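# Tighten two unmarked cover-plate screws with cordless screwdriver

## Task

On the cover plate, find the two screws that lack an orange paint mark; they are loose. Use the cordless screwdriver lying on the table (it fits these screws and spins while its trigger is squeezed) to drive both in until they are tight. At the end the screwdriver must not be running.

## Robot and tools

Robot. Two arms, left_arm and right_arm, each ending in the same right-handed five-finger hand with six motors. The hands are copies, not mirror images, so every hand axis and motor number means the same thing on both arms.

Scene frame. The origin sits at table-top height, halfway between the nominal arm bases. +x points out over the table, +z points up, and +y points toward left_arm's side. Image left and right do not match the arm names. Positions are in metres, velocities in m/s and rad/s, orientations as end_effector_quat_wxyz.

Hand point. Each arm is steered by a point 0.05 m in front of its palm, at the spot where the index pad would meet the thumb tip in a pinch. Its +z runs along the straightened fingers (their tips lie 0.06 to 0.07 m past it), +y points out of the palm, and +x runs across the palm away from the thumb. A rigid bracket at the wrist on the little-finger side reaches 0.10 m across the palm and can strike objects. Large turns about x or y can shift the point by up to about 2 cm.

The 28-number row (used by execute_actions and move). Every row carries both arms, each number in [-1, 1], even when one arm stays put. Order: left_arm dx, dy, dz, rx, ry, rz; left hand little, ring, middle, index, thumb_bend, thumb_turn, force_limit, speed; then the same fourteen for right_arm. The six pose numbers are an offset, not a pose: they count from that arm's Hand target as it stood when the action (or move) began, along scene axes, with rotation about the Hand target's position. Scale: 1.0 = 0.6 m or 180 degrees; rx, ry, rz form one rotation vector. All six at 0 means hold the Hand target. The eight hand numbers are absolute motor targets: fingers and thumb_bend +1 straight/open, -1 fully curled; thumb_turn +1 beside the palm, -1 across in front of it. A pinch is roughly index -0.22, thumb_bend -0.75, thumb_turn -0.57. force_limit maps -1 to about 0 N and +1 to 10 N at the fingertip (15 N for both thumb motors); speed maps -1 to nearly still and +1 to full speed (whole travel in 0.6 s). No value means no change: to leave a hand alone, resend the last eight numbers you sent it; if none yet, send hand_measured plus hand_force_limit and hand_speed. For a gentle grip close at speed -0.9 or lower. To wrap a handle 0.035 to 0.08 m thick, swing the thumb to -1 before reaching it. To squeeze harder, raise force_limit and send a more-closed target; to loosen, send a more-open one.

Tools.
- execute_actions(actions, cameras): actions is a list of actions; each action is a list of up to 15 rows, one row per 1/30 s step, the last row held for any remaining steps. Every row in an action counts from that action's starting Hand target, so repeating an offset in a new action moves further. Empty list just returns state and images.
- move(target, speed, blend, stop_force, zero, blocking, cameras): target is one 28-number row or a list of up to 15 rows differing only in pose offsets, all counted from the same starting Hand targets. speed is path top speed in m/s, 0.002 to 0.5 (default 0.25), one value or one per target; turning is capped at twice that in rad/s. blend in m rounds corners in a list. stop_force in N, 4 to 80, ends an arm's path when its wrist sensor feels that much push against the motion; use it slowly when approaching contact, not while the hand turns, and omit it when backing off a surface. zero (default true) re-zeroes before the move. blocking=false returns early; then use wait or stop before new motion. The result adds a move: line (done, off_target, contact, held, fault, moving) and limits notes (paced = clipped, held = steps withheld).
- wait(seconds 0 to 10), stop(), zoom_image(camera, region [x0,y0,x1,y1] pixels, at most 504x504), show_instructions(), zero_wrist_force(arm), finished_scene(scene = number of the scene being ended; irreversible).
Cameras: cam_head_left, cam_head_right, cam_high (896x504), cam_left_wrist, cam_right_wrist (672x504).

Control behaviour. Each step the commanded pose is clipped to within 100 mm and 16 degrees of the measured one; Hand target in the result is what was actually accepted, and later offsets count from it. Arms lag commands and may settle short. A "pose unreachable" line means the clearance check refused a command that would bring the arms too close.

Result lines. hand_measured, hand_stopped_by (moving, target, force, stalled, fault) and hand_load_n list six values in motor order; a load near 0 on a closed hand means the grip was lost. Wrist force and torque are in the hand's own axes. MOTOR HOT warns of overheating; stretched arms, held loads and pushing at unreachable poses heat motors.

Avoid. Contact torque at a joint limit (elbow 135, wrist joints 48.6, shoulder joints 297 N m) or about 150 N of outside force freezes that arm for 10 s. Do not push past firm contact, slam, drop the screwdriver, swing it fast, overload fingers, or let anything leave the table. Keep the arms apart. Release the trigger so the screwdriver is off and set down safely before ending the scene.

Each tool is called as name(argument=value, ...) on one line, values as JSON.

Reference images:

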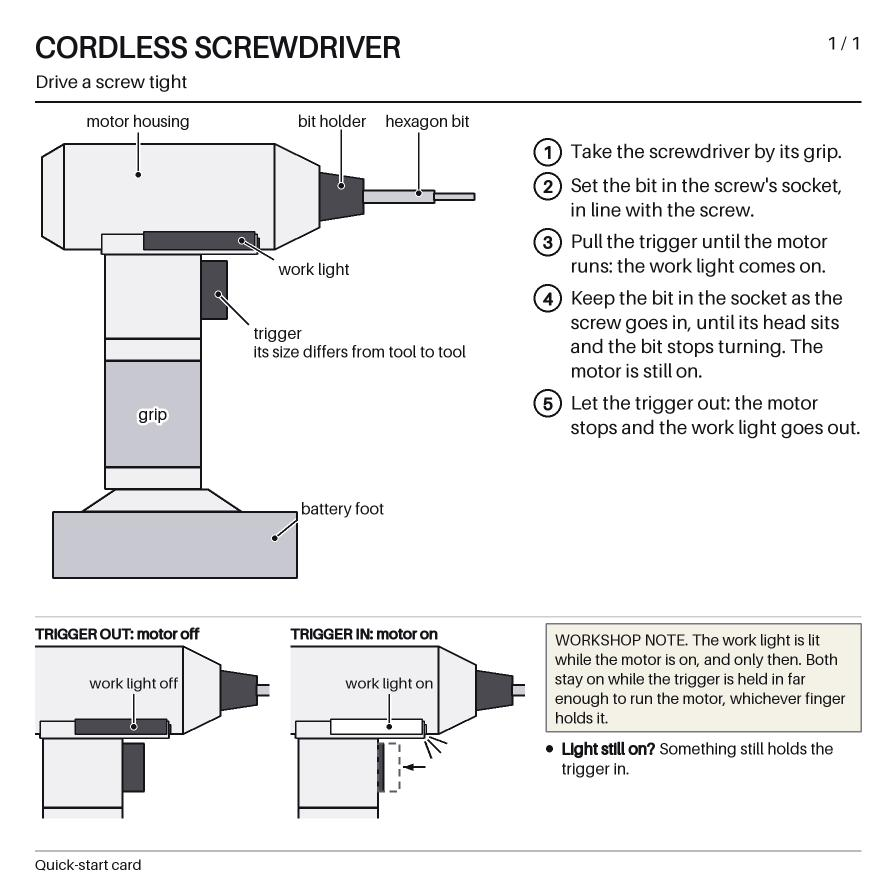

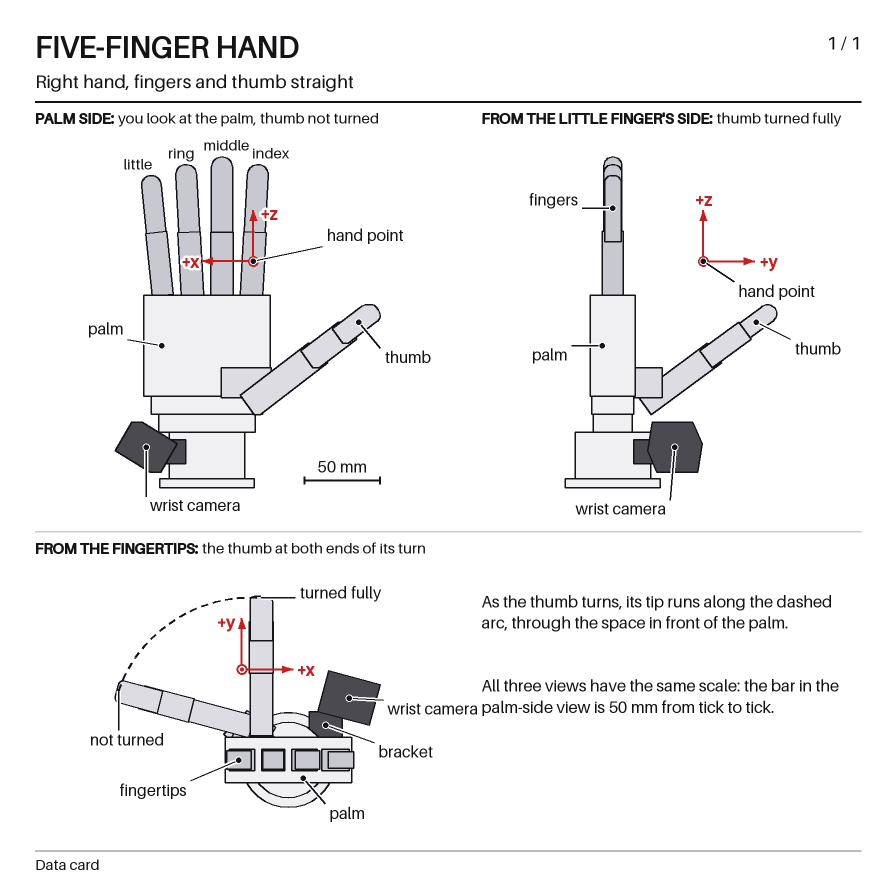

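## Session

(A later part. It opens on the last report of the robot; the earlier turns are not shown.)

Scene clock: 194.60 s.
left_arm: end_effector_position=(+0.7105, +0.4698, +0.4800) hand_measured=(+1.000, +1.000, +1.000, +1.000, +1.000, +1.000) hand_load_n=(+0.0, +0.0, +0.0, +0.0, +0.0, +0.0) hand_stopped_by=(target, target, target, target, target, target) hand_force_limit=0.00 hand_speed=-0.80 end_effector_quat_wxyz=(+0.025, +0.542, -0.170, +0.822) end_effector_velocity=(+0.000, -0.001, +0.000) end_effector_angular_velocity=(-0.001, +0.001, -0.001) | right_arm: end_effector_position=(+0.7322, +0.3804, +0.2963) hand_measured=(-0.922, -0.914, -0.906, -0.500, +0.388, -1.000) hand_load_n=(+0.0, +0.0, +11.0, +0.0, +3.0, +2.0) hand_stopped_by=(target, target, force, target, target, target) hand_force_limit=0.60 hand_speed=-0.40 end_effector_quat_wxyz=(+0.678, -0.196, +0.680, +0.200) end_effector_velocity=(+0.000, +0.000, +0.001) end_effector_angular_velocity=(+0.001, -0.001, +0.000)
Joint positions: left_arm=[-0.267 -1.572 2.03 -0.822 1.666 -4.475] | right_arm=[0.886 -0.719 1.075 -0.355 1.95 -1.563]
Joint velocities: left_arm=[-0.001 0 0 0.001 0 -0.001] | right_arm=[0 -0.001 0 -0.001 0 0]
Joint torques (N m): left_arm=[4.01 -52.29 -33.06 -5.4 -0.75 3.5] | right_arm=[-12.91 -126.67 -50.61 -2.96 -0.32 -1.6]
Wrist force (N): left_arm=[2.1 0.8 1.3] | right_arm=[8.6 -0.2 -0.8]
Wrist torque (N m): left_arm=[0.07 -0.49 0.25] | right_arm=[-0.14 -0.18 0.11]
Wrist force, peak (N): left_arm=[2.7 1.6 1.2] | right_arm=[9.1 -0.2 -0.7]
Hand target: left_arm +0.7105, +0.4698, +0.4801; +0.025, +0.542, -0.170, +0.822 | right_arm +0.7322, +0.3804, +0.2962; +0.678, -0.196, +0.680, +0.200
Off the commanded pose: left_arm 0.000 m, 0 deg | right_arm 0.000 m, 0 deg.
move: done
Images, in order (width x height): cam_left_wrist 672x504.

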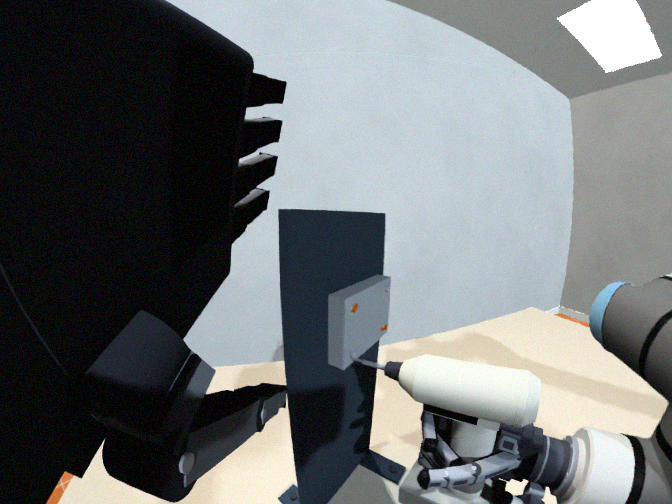

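move(target=[0,0,0,0,0,0,1,1,1,1,1,1,0,-0.8,0,0,0.0167,0,0,0,-0.922,-0.914,-0.908,-0.5,0.382,-1,0.6,-0.4], speed=0.03, cameras=["cam_left_wrist"])

zoom_image(camera="cam_left_wrist", region=[335, 335, 395, 380])

Scene clock: 195.63 s.
left_arm: end_effector_position=(+0.7105, +0.4698, +0.4800) hand_measured=(+1.000, +1.000, +1.000, +1.000, +1.000, +1.000) hand_load_n=(+0.0, +0.0, +0.0, +0.0, +0.0, +0.0) hand_stopped_by=(target, target, target, target, target, target) hand_force_limit=0.00 hand_speed=-0.80 end_effector_quat_wxyz=(+0.025, +0.542, -0.170, +0.822) end_effector_velocity=(+0.000, +0.000, +0.000) end_effector_angular_velocity=(+0.001, +0.000, +0.000) | right_arm: end_effector_position=(+0.7322, +0.3804, +0.3064) hand_measured=(-0.922, -0.914, -0.906, -0.500, +0.390, -1.000) hand_load_n=(+0.5, +0.0, +8.0, +0.0, +9.0, +2.0) hand_stopped_by=(target, target, force, target, target, target) hand_force_limit=0.60 hand_speed=-0.40 end_effector_quat_wxyz=(+0.678, -0.196, +0.680, +0.200) end_effector_velocity=(+0.000, +0.000, -0.002) end_effector_angular_velocity=(-0.001, +0.001, +0.000)
Joint positions: left_arm=[-0.267 -1.572 2.03 -0.822 1.666 -4.475] | right_arm=[0.886 -0.725 1.068 -0.342 1.95 -1.563]
Joint velocities: left_arm=[0 0 0 0 0 0.001] | right_arm=[0 0.001 0 0 0 0]
Joint torques (N m): left_arm=[4.9 -57.83 -35.63 -5.39 -0.34 3.93] | right_arm=[-13.27 -123.59 -61.77 -11 -0.3 -1.76]
Wrist force (N): left_arm=[2.6 1.3 1.0] | right_arm=[17.6 -0.8 -33.3]
Wrist torque (N m): left_arm=[0.16 -0.55 0.29] | right_arm=[0.93 -0.25 0.40]
Wrist force, peak (N): left_arm=[2.7 1.1 1.1] | right_arm=[17.7 -1.0 -33.2]
Hand target: left_arm +0.7105, +0.4698, +0.4801; +0.025, +0.542, -0.170, +0.822 | right_arm +0.7322, +0.3804, +0.3062; +0.678, -0.196, +0.680, +0.200
Off the commanded pose: left_arm 0.000 m, 0 deg | right_arm 0.000 m, 0 deg.
move: done
Images, in order (width x height): cam_left_wrist 672x504.

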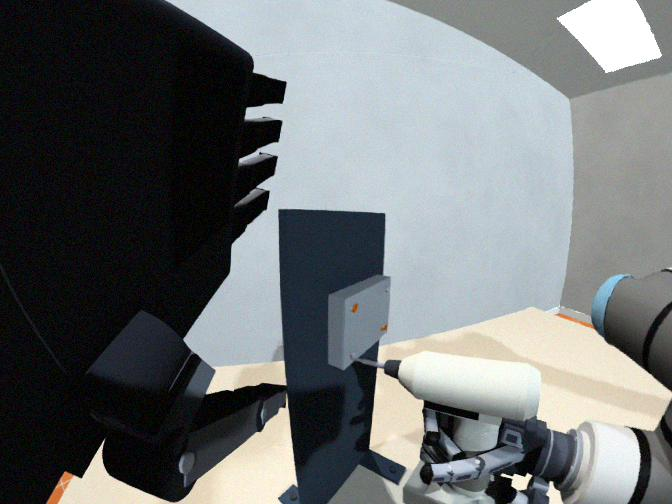

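Scaled by 8.400 from the camera's 672x504 image, which has a finer 960x720 frame.

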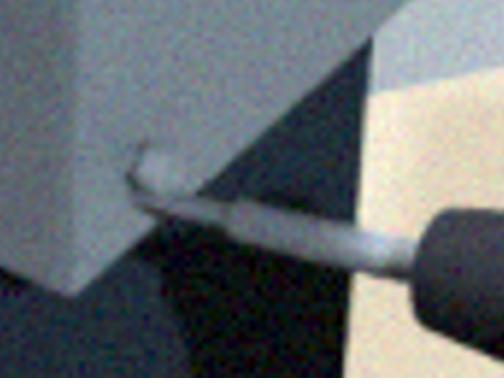

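move(target=[0,0,0,0,0,0,1,1,1,1,1,1,0,-0.8,0,0,-0.0133,0,0,0,-0.922,-0.914,-0.908,-0.5,0.382,-1,0.6,-0.4], speed=0.03, cameras=[])

move(target=[0,0,0,0,0,0,1,1,1,1,1,1,0,-0.8,-0.028,-0.0179,0,0,0,0,-0.922,-0.914,-0.908,-0.5,0.382,-1,0.6,-0.4], speed=0.05)

zoom_image(camera="cam_left_wrist", region=[320, 250, 460, 410])

Scene clock: 196.70 s.
left_arm: end_effector_position=(+0.7105, +0.4698, +0.4800) hand_measured=(+1.000, +1.000, +1.000, +1.000, +1.000, +1.000) hand_load_n=(+0.0, +0.0, +0.0, +0.0, +0.0, +0.0) hand_stopped_by=(target, target, target, target, target, target) hand_force_limit=0.00 hand_speed=-0.80 end_effector_quat_wxyz=(+0.025, +0.542, -0.170, +0.822) end_effector_velocity=(+0.000, +0.000, -0.001) end_effector_angular_velocity=(+0.001, +0.001, +0.000) | right_arm: end_effector_position=(+0.7322, +0.3804, +0.2981) hand_measured=(-0.922, -0.914, -0.906, -0.500, +0.390, -1.000) hand_load_n=(+0.0, +0.0, +11.0, +0.0, +4.0, +1.5) hand_stopped_by=(target, target, force, target, target, target) hand_force_limit=0.60 hand_speed=-0.40 end_effector_quat_wxyz=(+0.678, -0.196, +0.680, +0.200) end_effector_velocity=(+0.000, +0.000, +0.001) end_effector_angular_velocity=(+0.000, +0.000, +0.000)
Joint positions: left_arm=[-0.267 -1.572 2.03 -0.822 1.666 -4.475] | right_arm=[0.886 -0.72 1.073 -0.353 1.95 -1.563]
Joint velocities: left_arm=[0 0.001 0 0 0 0.001] | right_arm=[0 -0.001 0 0.001 0 0]
Joint torques (N m): left_arm=[6.43 -52.47 -37.96 -5.13 0.05 4.25] | right_arm=[-14.78 -125.31 -47.01 -3.12 0.18 -1.23]
Wrist force (N): left_arm=[2.2 1.1 1.3] | right_arm=[8.0 -0.1 -0.5]
Wrist torque (N m): left_arm=[0.11 -0.51 0.27] | right_arm=[-0.14 -0.25 0.10]
Wrist force, peak (N): left_arm=[2.7 1.3 1.0] | right_arm=[18.1 -0.9 -34.9]
Hand target: left_arm +0.7105, +0.4698, +0.4801; +0.025, +0.542, -0.170, +0.822 | right_arm +0.7322, +0.3804, +0.2983; +0.678, -0.196, +0.680, +0.200
Off the commanded pose: left_arm 0.000 m, 0 deg | right_arm 0.000 m, 0 deg.
move: done
No camera images: "cameras" was empty.

Scene clock: 197.47 s.
left_arm: end_effector_position=(+0.7105, +0.4698, +0.4800) hand_measured=(+1.000, +1.000, +1.000, +1.000, +1.000, +1.000) hand_load_n=(+0.0, +0.0, +0.0, +0.0, +0.0, +0.0) hand_stopped_by=(target, target, target, target, target, target) hand_force_limit=0.00 hand_speed=-0.80 end_effector_quat_wxyz=(+0.025, +0.542, -0.170, +0.822) end_effector_velocity=(+0.000, +0.000, +0.000) end_effector_angular_velocity=(+0.000, +0.000, +0.001) | right_arm: end_effector_position=(+0.7152, +0.3697, +0.2983) hand_measured=(-0.922, -0.914, -0.906, -0.500, +0.390, -1.000) hand_load_n=(+0.0, +0.0, +11.0, +0.0, +4.0, +2.0) hand_stopped_by=(target, target, force, target, target, target) hand_force_limit=0.60 hand_speed=-0.40 end_effector_quat_wxyz=(+0.678, -0.196, +0.680, +0.200) end_effector_velocity=(+0.000, +0.001, +0.001) end_effector_angular_velocity=(+0.000, +0.000, +0.001)
Joint positions: left_arm=[-0.267 -1.572 2.03 -0.822 1.666 -4.475] | right_arm=[0.894 -0.75 1.128 -0.378 1.957 -1.563]
Joint velocities: left_arm=[0 0 0 0 -0.001 0.001] | right_arm=[0 0.001 -0.004 0.003 -0.001 0]
Joint torques (N m): left_arm=[7.58 -53.86 -39.6 -4.95 0.59 3.67] | right_arm=[-11.09 -112.97 -50.22 -1.35 -0.45 -0.79]
Wrist force (N): left_arm=[2.2 1.2 0.9] | right_arm=[8.2 0.2 -0.5]
Wrist torque (N m): left_arm=[0.16 -0.50 0.26] | right_arm=[-0.11 -0.28 0.12]
Wrist force, peak (N): left_arm=[2.4 1.3 1.3] | right_arm=[8.5 -0.1 -1.1]
Hand target: left_arm +0.7105, +0.4698, +0.4801; +0.025, +0.542, -0.170, +0.822 | right_arm +0.7154, +0.3696, +0.2982; +0.678, -0.196, +0.680, +0.200
Off the commanded pose: left_arm 0.000 m, 0 deg | right_arm 0.000 m, 0 deg.
move: done

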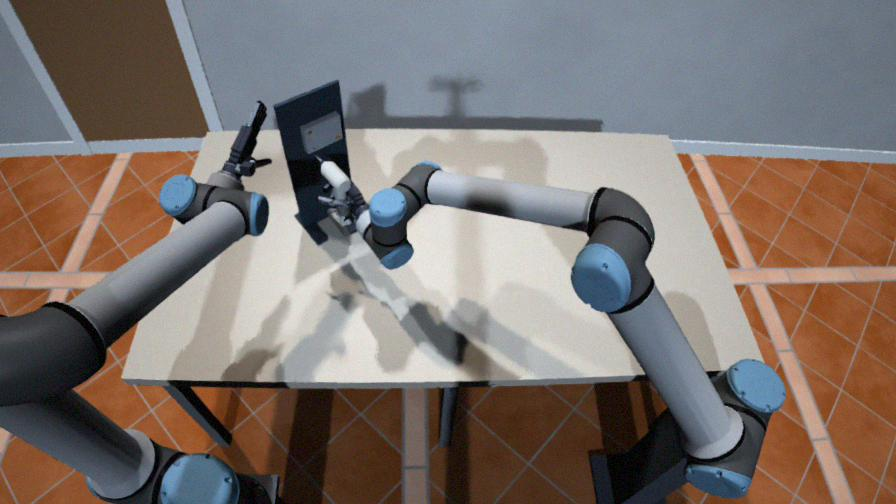

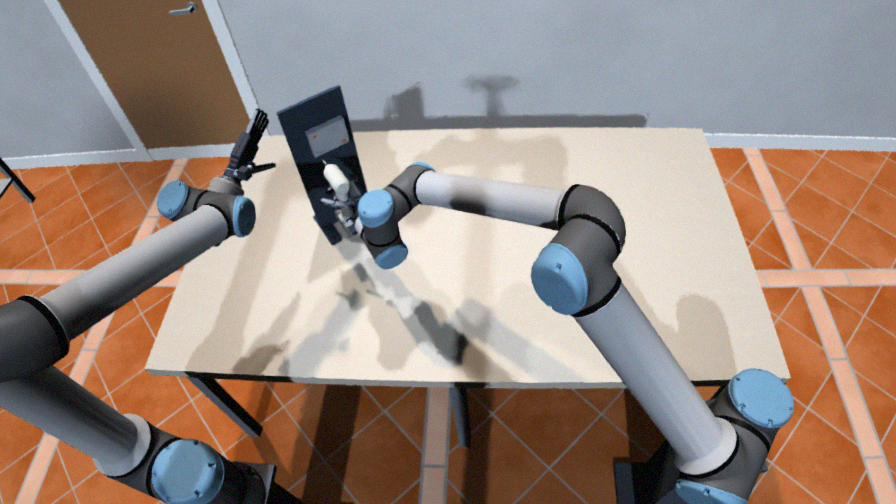

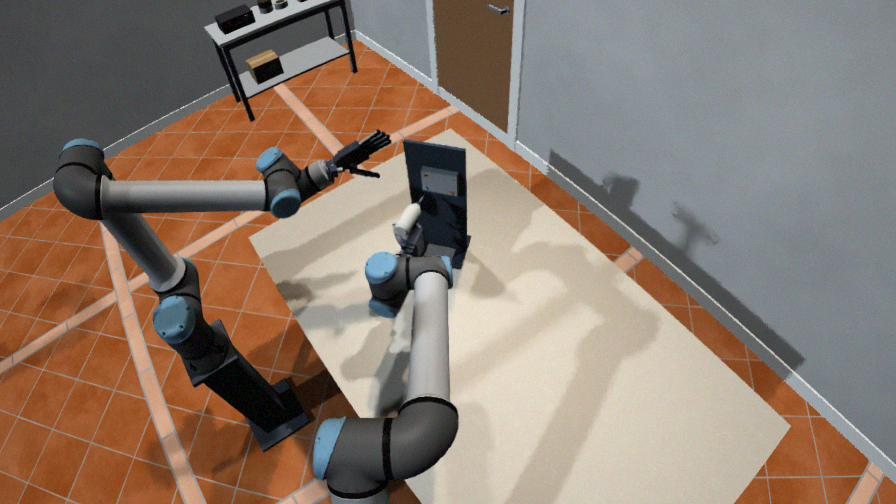

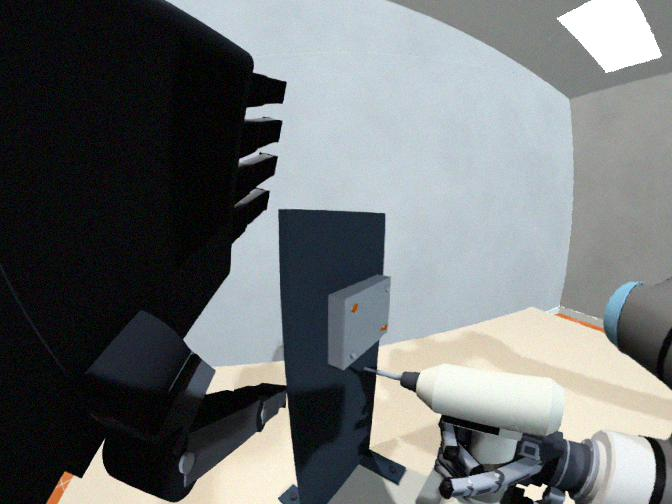

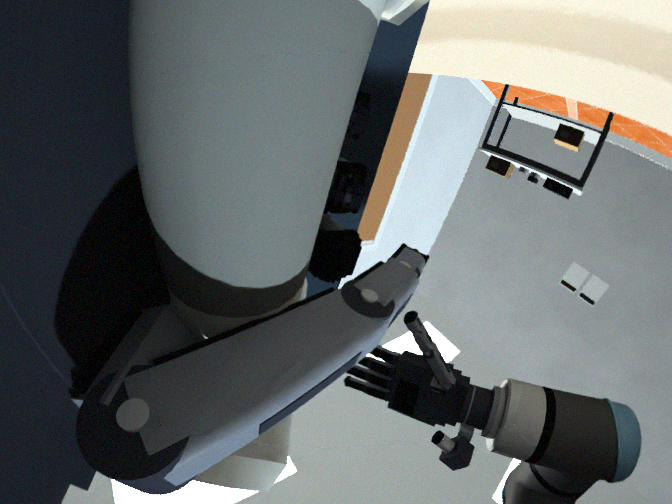

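Scaled by 3.150 from the camera's 672x504 image, which has a finer 960x720 frame.

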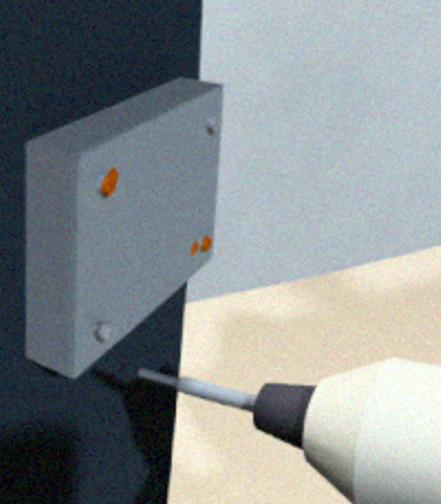

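zoom_image(camera="cam_left_wrist", region=[325, 270, 395, 375])

zoom_image(camera="cam_left_wrist", region=[340, 340, 372, 364])

zoom_image(camera="cam_left_wrist", region=[340, 296, 364, 314])

zoom_image(camera="cam_left_wrist", region=[374, 280, 398, 298])

Scaled by 4.800 from the camera's 672x504 image, which has a finer 960x720 frame.

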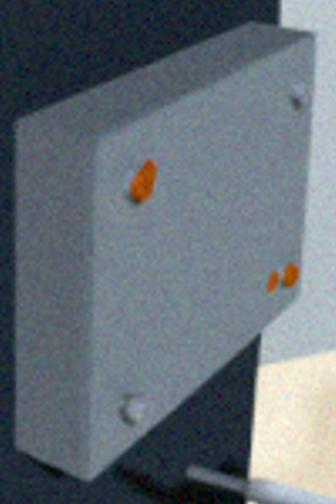

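Scaled by 15.750 from the camera's 672x504 image, which has a finer 960x720 frame.

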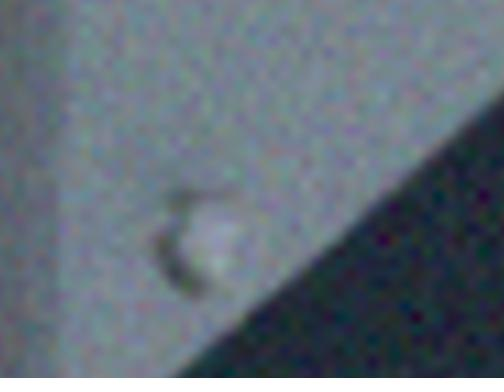

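Scaled by 21.000 from the camera's 672x504 image, which has a finer 960x720 frame.

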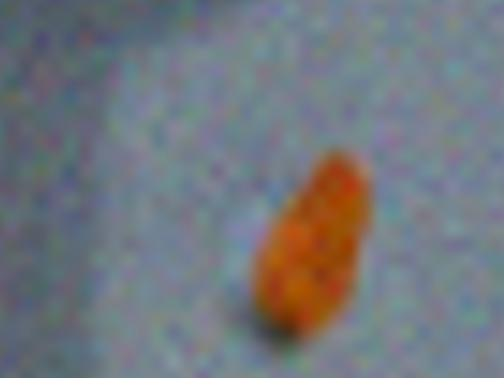

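Scaled by 21.000 from the camera's 672x504 image, which has a finer 960x720 frame.

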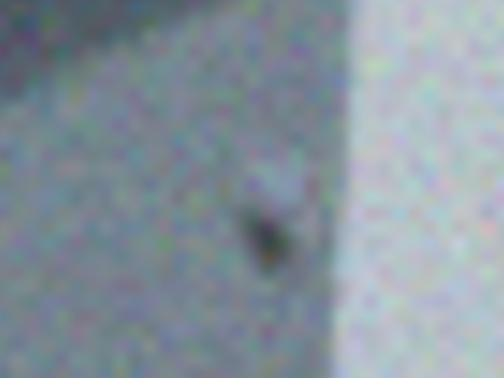

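move(target=[0.041,0.097,-0.108,0,0,-0.139,1,1,1,1,1,1,0,-0.8,0,0,0,0,0,0,-0.922,-0.914,-0.908,-0.5,0.382,-1,0.6,-0.4], speed=0.1, cameras=["cam_left_wrist","cam_high"])

Scene clock: 201.87 s.
left_arm: end_effector_position=(+0.7353, +0.5282, +0.4151) hand_measured=(+1.000, +1.000, +1.000, +1.000, +1.000, +1.000) hand_load_n=(+0.0, +0.0, +0.0, +0.0, +0.0, +0.0) hand_stopped_by=(target, target, target, target, target, target) hand_force_limit=0.00 hand_speed=-0.80 end_effector_quat_wxyz=(+0.203, +0.493, -0.284, +0.797) end_effector_velocity=(+0.000, +0.000, +0.000) end_effector_angular_velocity=(+0.001, +0.000, +0.000) | right_arm: end_effector_position=(+0.7154, +0.3696, +0.2982) hand_measured=(-0.922, -0.914, -0.906, -0.500, +0.390, -1.000) hand_load_n=(+0.0, +0.0, +11.0, +0.0, +4.0, +1.5) hand_stopped_by=(target, target, force, target, target, target) hand_force_limit=0.60 hand_speed=-0.40 end_effector_quat_wxyz=(+0.678, -0.196, +0.680, +0.200) end_effector_velocity=(+0.000, +0.000, +0.000) end_effector_angular_velocity=(+0.000, +0.000, +0.000)
Joint positions: left_arm=[-0.016 -1.328 1.893 -1.059 2.297 -4.782] | right_arm=[0.893 -0.749 1.128 -0.378 1.957 -1.564]
Joint velocities: left_arm=[0 0 0.001 0 0.001 0.001] | right_arm=[0 0 0 0 0 0]
Joint torques (N m): left_arm=[-6.33 -68 -26.09 -0.2 0.04 3.43] | right_arm=[-13.67 -109.16 -49.39 -3.53 -1.05 -1.72]
Wrist force (N): left_arm=[2.3 1.5 1.3] | right_arm=[7.7 0.3 -0.5]
Wrist torque (N m): left_arm=[0.17 -0.55 0.30] | right_arm=[-0.09 -0.21 0.10]
Wrist force, peak (N): left_arm=[3.2 1.6 1.1] | right_arm=[8.7 -0.1 -1.0]
Hand target: left_arm +0.7352, +0.5281, +0.4151; +0.203, +0.493, -0.284, +0.797 | right_arm +0.7154, +0.3696, +0.2982; +0.678, -0.196, +0.680, +0.200
Off the commanded pose: left_arm 0.000 m, 0 deg | right_arm 0.000 m, 0 deg.
move: done
Images, in order (width x height): cam_high 896x504, cam_left_wrist 672x504.

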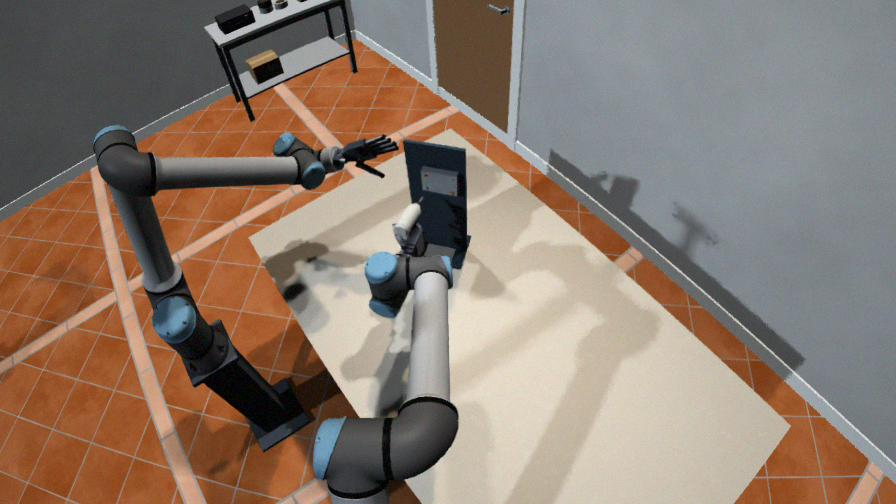

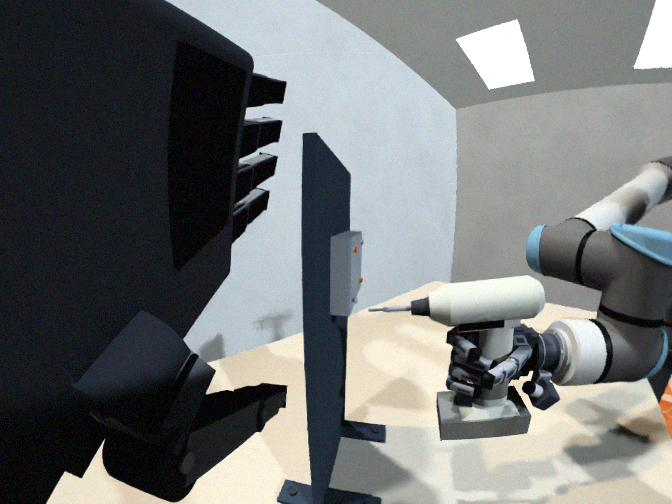

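Excellent side view.

zoom_image(camera="cam_left_wrist", region=[320, 220, 440, 330])

zoom_image(camera="cam_left_wrist", region=[335, 225, 383, 261])

zoom_image(camera="cam_left_wrist", region=[335, 265, 391, 325])

Scaled by 4.200 from the camera's 672x504 image, which has a finer 960x720 frame.

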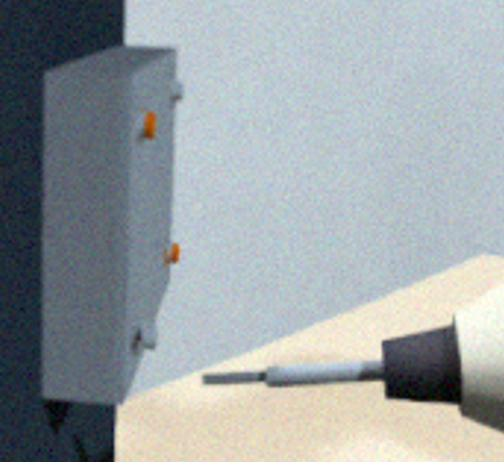

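Scaled by 10.500 from the camera's 672x504 image, which has a finer 960x720 frame.

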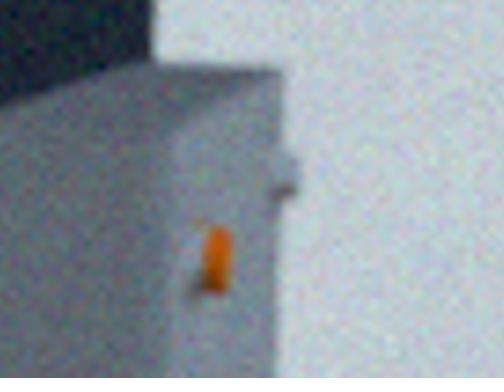

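Scaled by 8.400 from the camera's 672x504 image, which has a finer 960x720 frame.

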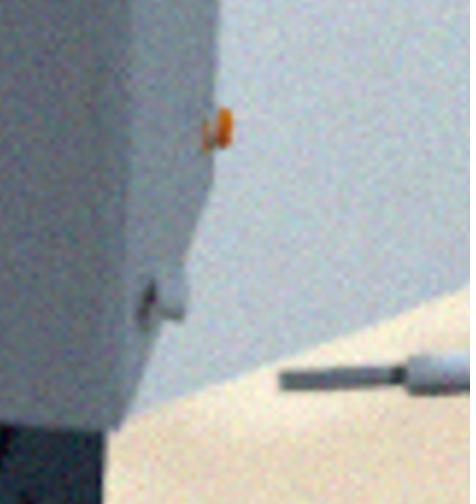

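execute_actions(actions=[[[0,0,0,0,0,0,1,1,1,1,1,1,0,-0.8,0,0,0,0.0119,-0.0188,0,-1,-1,-0.96,-0.5,0.3,-1,0.9,-0.8]],[[0,0,0,0,0,0,1,1,1,1,1,1,0,-0.8,0,0,0,0,0,0,-1,-1,-0.96,-0.5,0.3,-1,0.9,-0.8]]], cameras=["cam_left_wrist"])

zoom_image(camera="cam_left_wrist", region=[320, 220, 440, 330])

zoom_image(camera="cam_left_wrist", region=[400, 260, 600, 450])

Scene clock: 203.63 s.
left_arm: end_effector_position=(+0.7352, +0.5281, +0.4151) hand_measured=(+1.000, +1.000, +1.000, +1.000, +1.000, +1.000) hand_load_n=(+0.0, +0.0, +0.0, +0.0, +0.0, +0.0) hand_stopped_by=(target, target, target, target, target, target) hand_force_limit=0.00 hand_speed=-0.80 end_effector_quat_wxyz=(+0.203, +0.493, -0.284, +0.797) end_effector_velocity=(+0.000, +0.000, +0.000) end_effector_angular_velocity=(-0.002, +0.001, +0.000) | right_arm: end_effector_position=(+0.7155, +0.3696, +0.2982) hand_measured=(-0.996, -0.942, -0.906, -0.500, +0.312, -1.000) hand_load_n=(+9.0, +9.0, +11.5, +0.0, +8.0, +5.5) hand_stopped_by=(force, force, force, target, stalled, target) hand_force_limit=0.90 hand_speed=-0.80 end_effector_quat_wxyz=(+0.701, -0.189, +0.656, +0.207) end_effector_velocity=(+0.000, +0.000, +0.001) end_effector_angular_velocity=(+0.000, +0.000, +0.000)
Joint positions: left_arm=[-0.016 -1.328 1.894 -1.059 2.297 -4.782] | right_arm=[0.892 -0.747 1.16 -0.487 1.955 -1.592]
Joint velocities: left_arm=[0 0 0 0.001 -0.001 -0.002] | right_arm=[0 -0.001 0 0 0 0]
Joint torques (N m): left_arm=[-12.41 -70.38 -29.46 -0.7 0.4 3.67] | right_arm=[12.65 -127.5 -40.81 -6.59 2.11 -2.15]
Wrist force (N): left_arm=[2.2 1.4 1.2] | right_arm=[8.2 0.2 -1.4]
Wrist torque (N m): left_arm=[0.15 -0.54 0.30] | right_arm=[-0.07 -0.26 0.13]
Wrist force, peak (N): left_arm=[2.6 1.6 1.3] | right_arm=[12.1 -0.1 -1.9]
Hand target: left_arm +0.7352, +0.5281, +0.4151; +0.203, +0.493, -0.284, +0.797 | right_arm +0.7154, +0.3696, +0.2982; +0.701, -0.189, +0.656, +0.207
Off the commanded pose: left_arm 0.000 m, 0 deg | right_arm 0.000 m, 0 deg.
Images, in order (width x height): cam_left_wrist 672x504.

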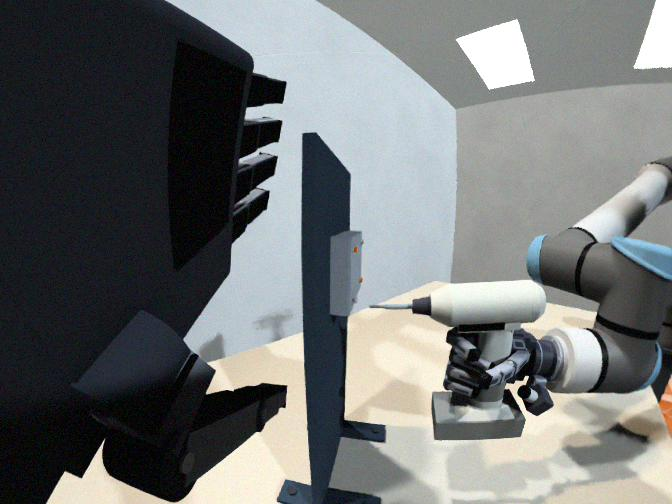

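Scaled by 4.200 from the camera's 672x504 image, which has a finer 960x720 frame.

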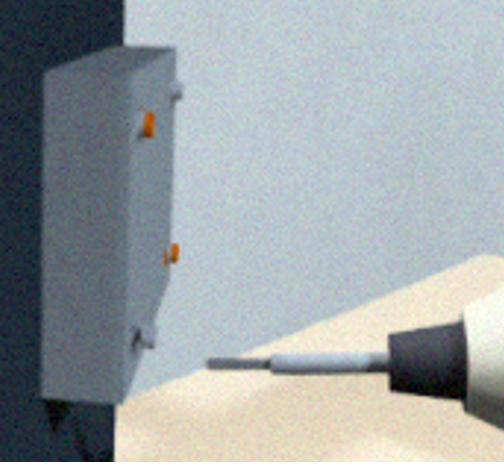

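Scaled by 2.520 from the camera's 672x504 image, which has a finer 960x720 frame.

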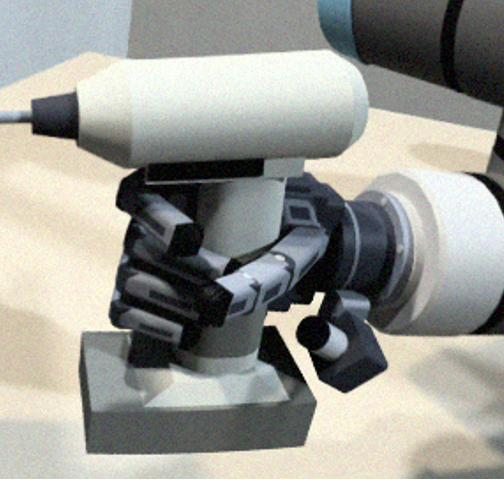

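move(target=[0,0,0,0,0,0,1,1,1,1,1,1,0,-0.8,0,0,0.0092,0,0,0,-1,-1,-0.96,-0.5,0.3,-1,0.9,-0.8], speed=0.02, cameras=["cam_left_wrist"])

zoom_image(camera="cam_left_wrist", region=[320, 220, 440, 330])

Scene clock: 205.10 s.
left_arm: end_effector_position=(+0.7352, +0.5281, +0.4151) hand_measured=(+1.000, +1.000, +1.000, +1.000, +1.000, +1.000) hand_load_n=(+0.0, +0.0, +0.0, +0.0, +0.0, +0.0) hand_stopped_by=(target, target, target, target, target, target) hand_force_limit=0.00 hand_speed=-0.80 end_effector_quat_wxyz=(+0.203, +0.493, -0.284, +0.797) end_effector_velocity=(+0.000, +0.001, +0.000) end_effector_angular_velocity=(-0.001, +0.001, +0.001) | right_arm: end_effector_position=(+0.7154, +0.3696, +0.3039) hand_measured=(-0.996, -0.942, -0.906, -0.500, +0.312, -1.000) hand_load_n=(+9.0, +9.0, +11.5, +0.0, +7.5, +5.5) hand_stopped_by=(force, force, force, target, stalled, target) hand_force_limit=0.90 hand_speed=-0.80 end_effector_quat_wxyz=(+0.701, -0.189, +0.656, +0.207) end_effector_velocity=(+0.000, +0.000, +0.002) end_effector_angular_velocity=(+0.001, -0.001, +0.000)
Joint positions: left_arm=[-0.016 -1.328 1.894 -1.059 2.297 -4.782] | right_arm=[0.892 -0.751 1.156 -0.48 1.955 -1.592]
Joint velocities: left_arm=[0 0 0 0.001 -0.001 0] | right_arm=[0 -0.001 0 0 0 0]
Joint torques (N m): left_arm=[-10.68 -71.15 -33.48 -1.19 0.67 3.69] | right_arm=[13.51 -115.29 -47.79 -3.86 1.77 -1.83]
Wrist force (N): left_arm=[2.2 1.6 1.0] | right_arm=[8.1 0.0 -1.2]
Wrist torque (N m): left_arm=[0.21 -0.53 0.31] | right_arm=[-0.11 -0.23 0.11]
Wrist force, peak (N): left_arm=[2.6 1.8 1.4] | right_arm=[8.4 -0.2 -1.6]
Hand target: left_arm +0.7352, +0.5281, +0.4151; +0.203, +0.493, -0.284, +0.797 | right_arm +0.7154, +0.3696, +0.3037; +0.701, -0.189, +0.656, +0.207
Off the commanded pose: left_arm 0.000 m, 0 deg | right_arm 0.000 m, 0 deg.
move: done
Images, in order (width x height): cam_left_wrist 672x504.

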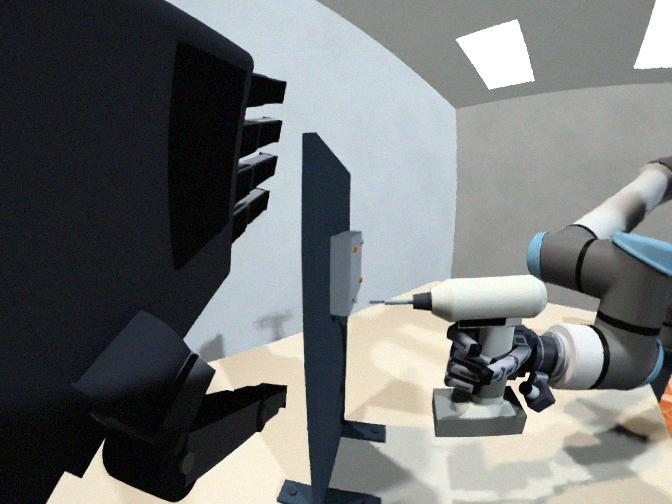

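Scaled by 4.200 from the camera's 672x504 image, which has a finer 960x720 frame.

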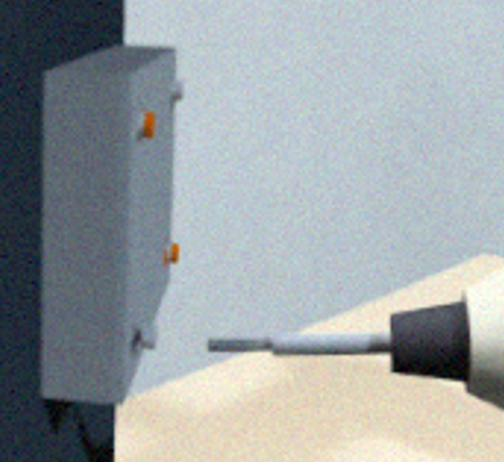

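zoom_image(camera="cam_left_wrist", region=[340, 275, 390, 325])

zoom_image(camera="cam_left_wrist", region=[340, 215, 390, 265])

Scaled by 10.080 from the camera's 672x504 image, which has a finer 960x720 frame.

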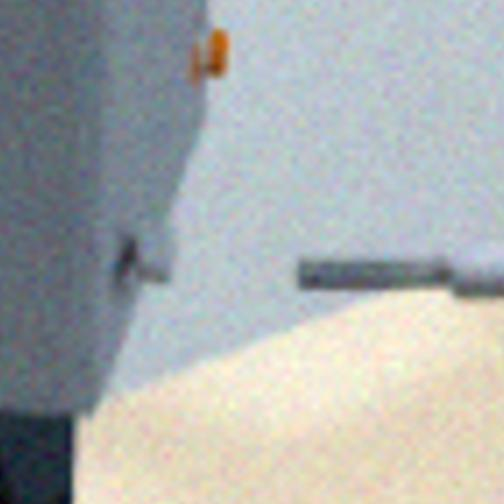

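Scaled by 10.080 from the camera's 672x504 image, which has a finer 960x720 frame.

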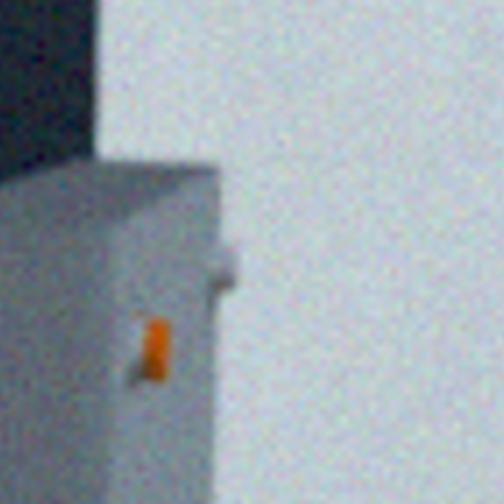

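move(target=[0,0,0,0,0,0,1,1,1,1,1,1,0,-0.8,0,0,0.0035,0,0,0,-1,-1,-0.96,-0.5,0.3,-1,0.9,-0.8], speed=0.02, cameras=["cam_left_wrist","cam_right_wrist"])

zoom_image(camera="cam_left_wrist", region=[340, 275, 390, 325])

zoom_image(camera="cam_left_wrist", region=[300, 220, 480, 340])

Scene clock: 206.37 s.
left_arm: end_effector_position=(+0.7352, +0.5281, +0.4151) hand_measured=(+1.000, +1.000, +1.000, +1.000, +1.000, +1.000) hand_load_n=(+0.0, +0.0, -0.5, +0.0, +0.0, +0.0) hand_stopped_by=(target, target, target, target, target, target) hand_force_limit=0.00 hand_speed=-0.80 end_effector_quat_wxyz=(+0.203, +0.493, -0.284, +0.797) end_effector_velocity=(+0.000, +0.000, +0.000) end_effector_angular_velocity=(-0.001, +0.002, +0.000) | right_arm: end_effector_position=(+0.7154, +0.3696, +0.3059) hand_measured=(-0.996, -0.942, -0.906, -0.500, +0.312, -1.000) hand_load_n=(+9.0, +9.5, +11.5, +0.0, +7.5, +5.5) hand_stopped_by=(force, force, force, target, stalled, target) hand_force_limit=0.90 hand_speed=-0.80 end_effector_quat_wxyz=(+0.701, -0.189, +0.656, +0.207) end_effector_velocity=(+0.000, +0.000, -0.001) end_effector_angular_velocity=(-0.001, +0.000, +0.001)
Joint positions: left_arm=[-0.016 -1.328 1.894 -1.059 2.297 -4.782] | right_arm=[0.892 -0.753 1.155 -0.477 1.955 -1.592]
Joint velocities: left_arm=[0 0.001 0 0 -0.001 -0.002] | right_arm=[0 0 0 0 0 0]
Joint torques (N m): left_arm=[-14.33 -69.1 -37.03 -0.71 0.92 3.14] | right_arm=[14.37 -124.25 -50.74 -2.62 1.09 -1.61]
Wrist force (N): left_arm=[2.5 1.6 1.4] | right_arm=[7.8 0.2 -1.0]
Wrist torque (N m): left_arm=[0.17 -0.58 0.32] | right_arm=[-0.09 -0.19 0.10]
Wrist force, peak (N): left_arm=[2.9 1.6 1.0] | right_arm=[8.5 -0.1 -1.3]
Hand target: left_arm +0.7352, +0.5281, +0.4151; +0.203, +0.493, -0.284, +0.797 | right_arm +0.7154, +0.3696, +0.3058; +0.701, -0.189, +0.656, +0.207
Off the commanded pose: left_arm 0.000 m, 0 deg | right_arm 0.000 m, 0 deg.
move: done
Images, in order (width x height): cam_left_wrist 672x504, cam_right_wrist 672x504.

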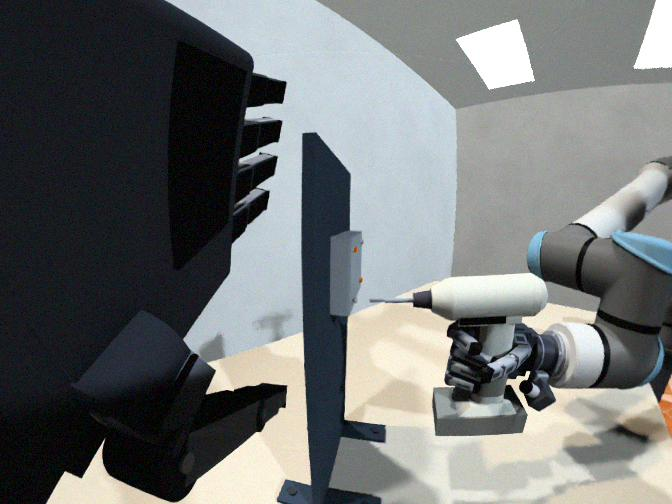

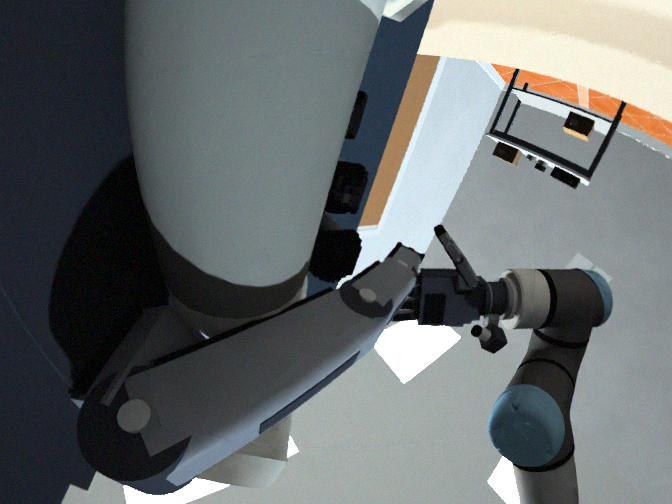

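Scaled by 10.080 from the camera's 672x504 image, which has a finer 960x720 frame.

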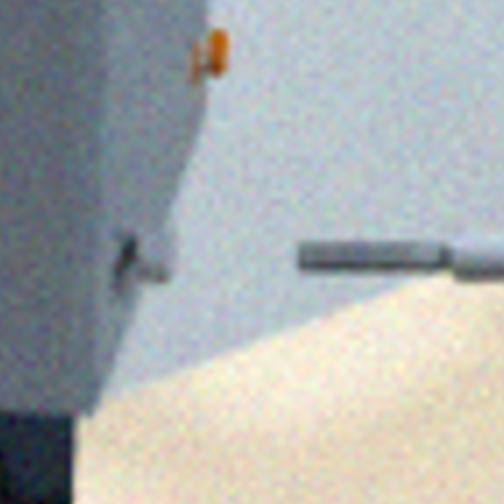

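Scaled by 2.800 from the camera's 672x504 image, which has a finer 960x720 frame.

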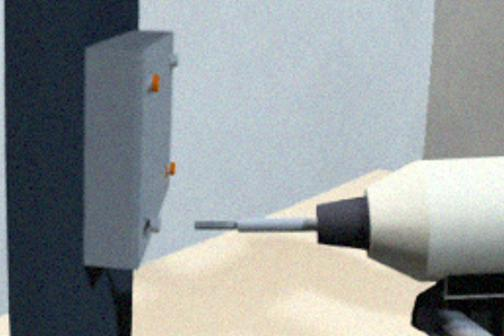

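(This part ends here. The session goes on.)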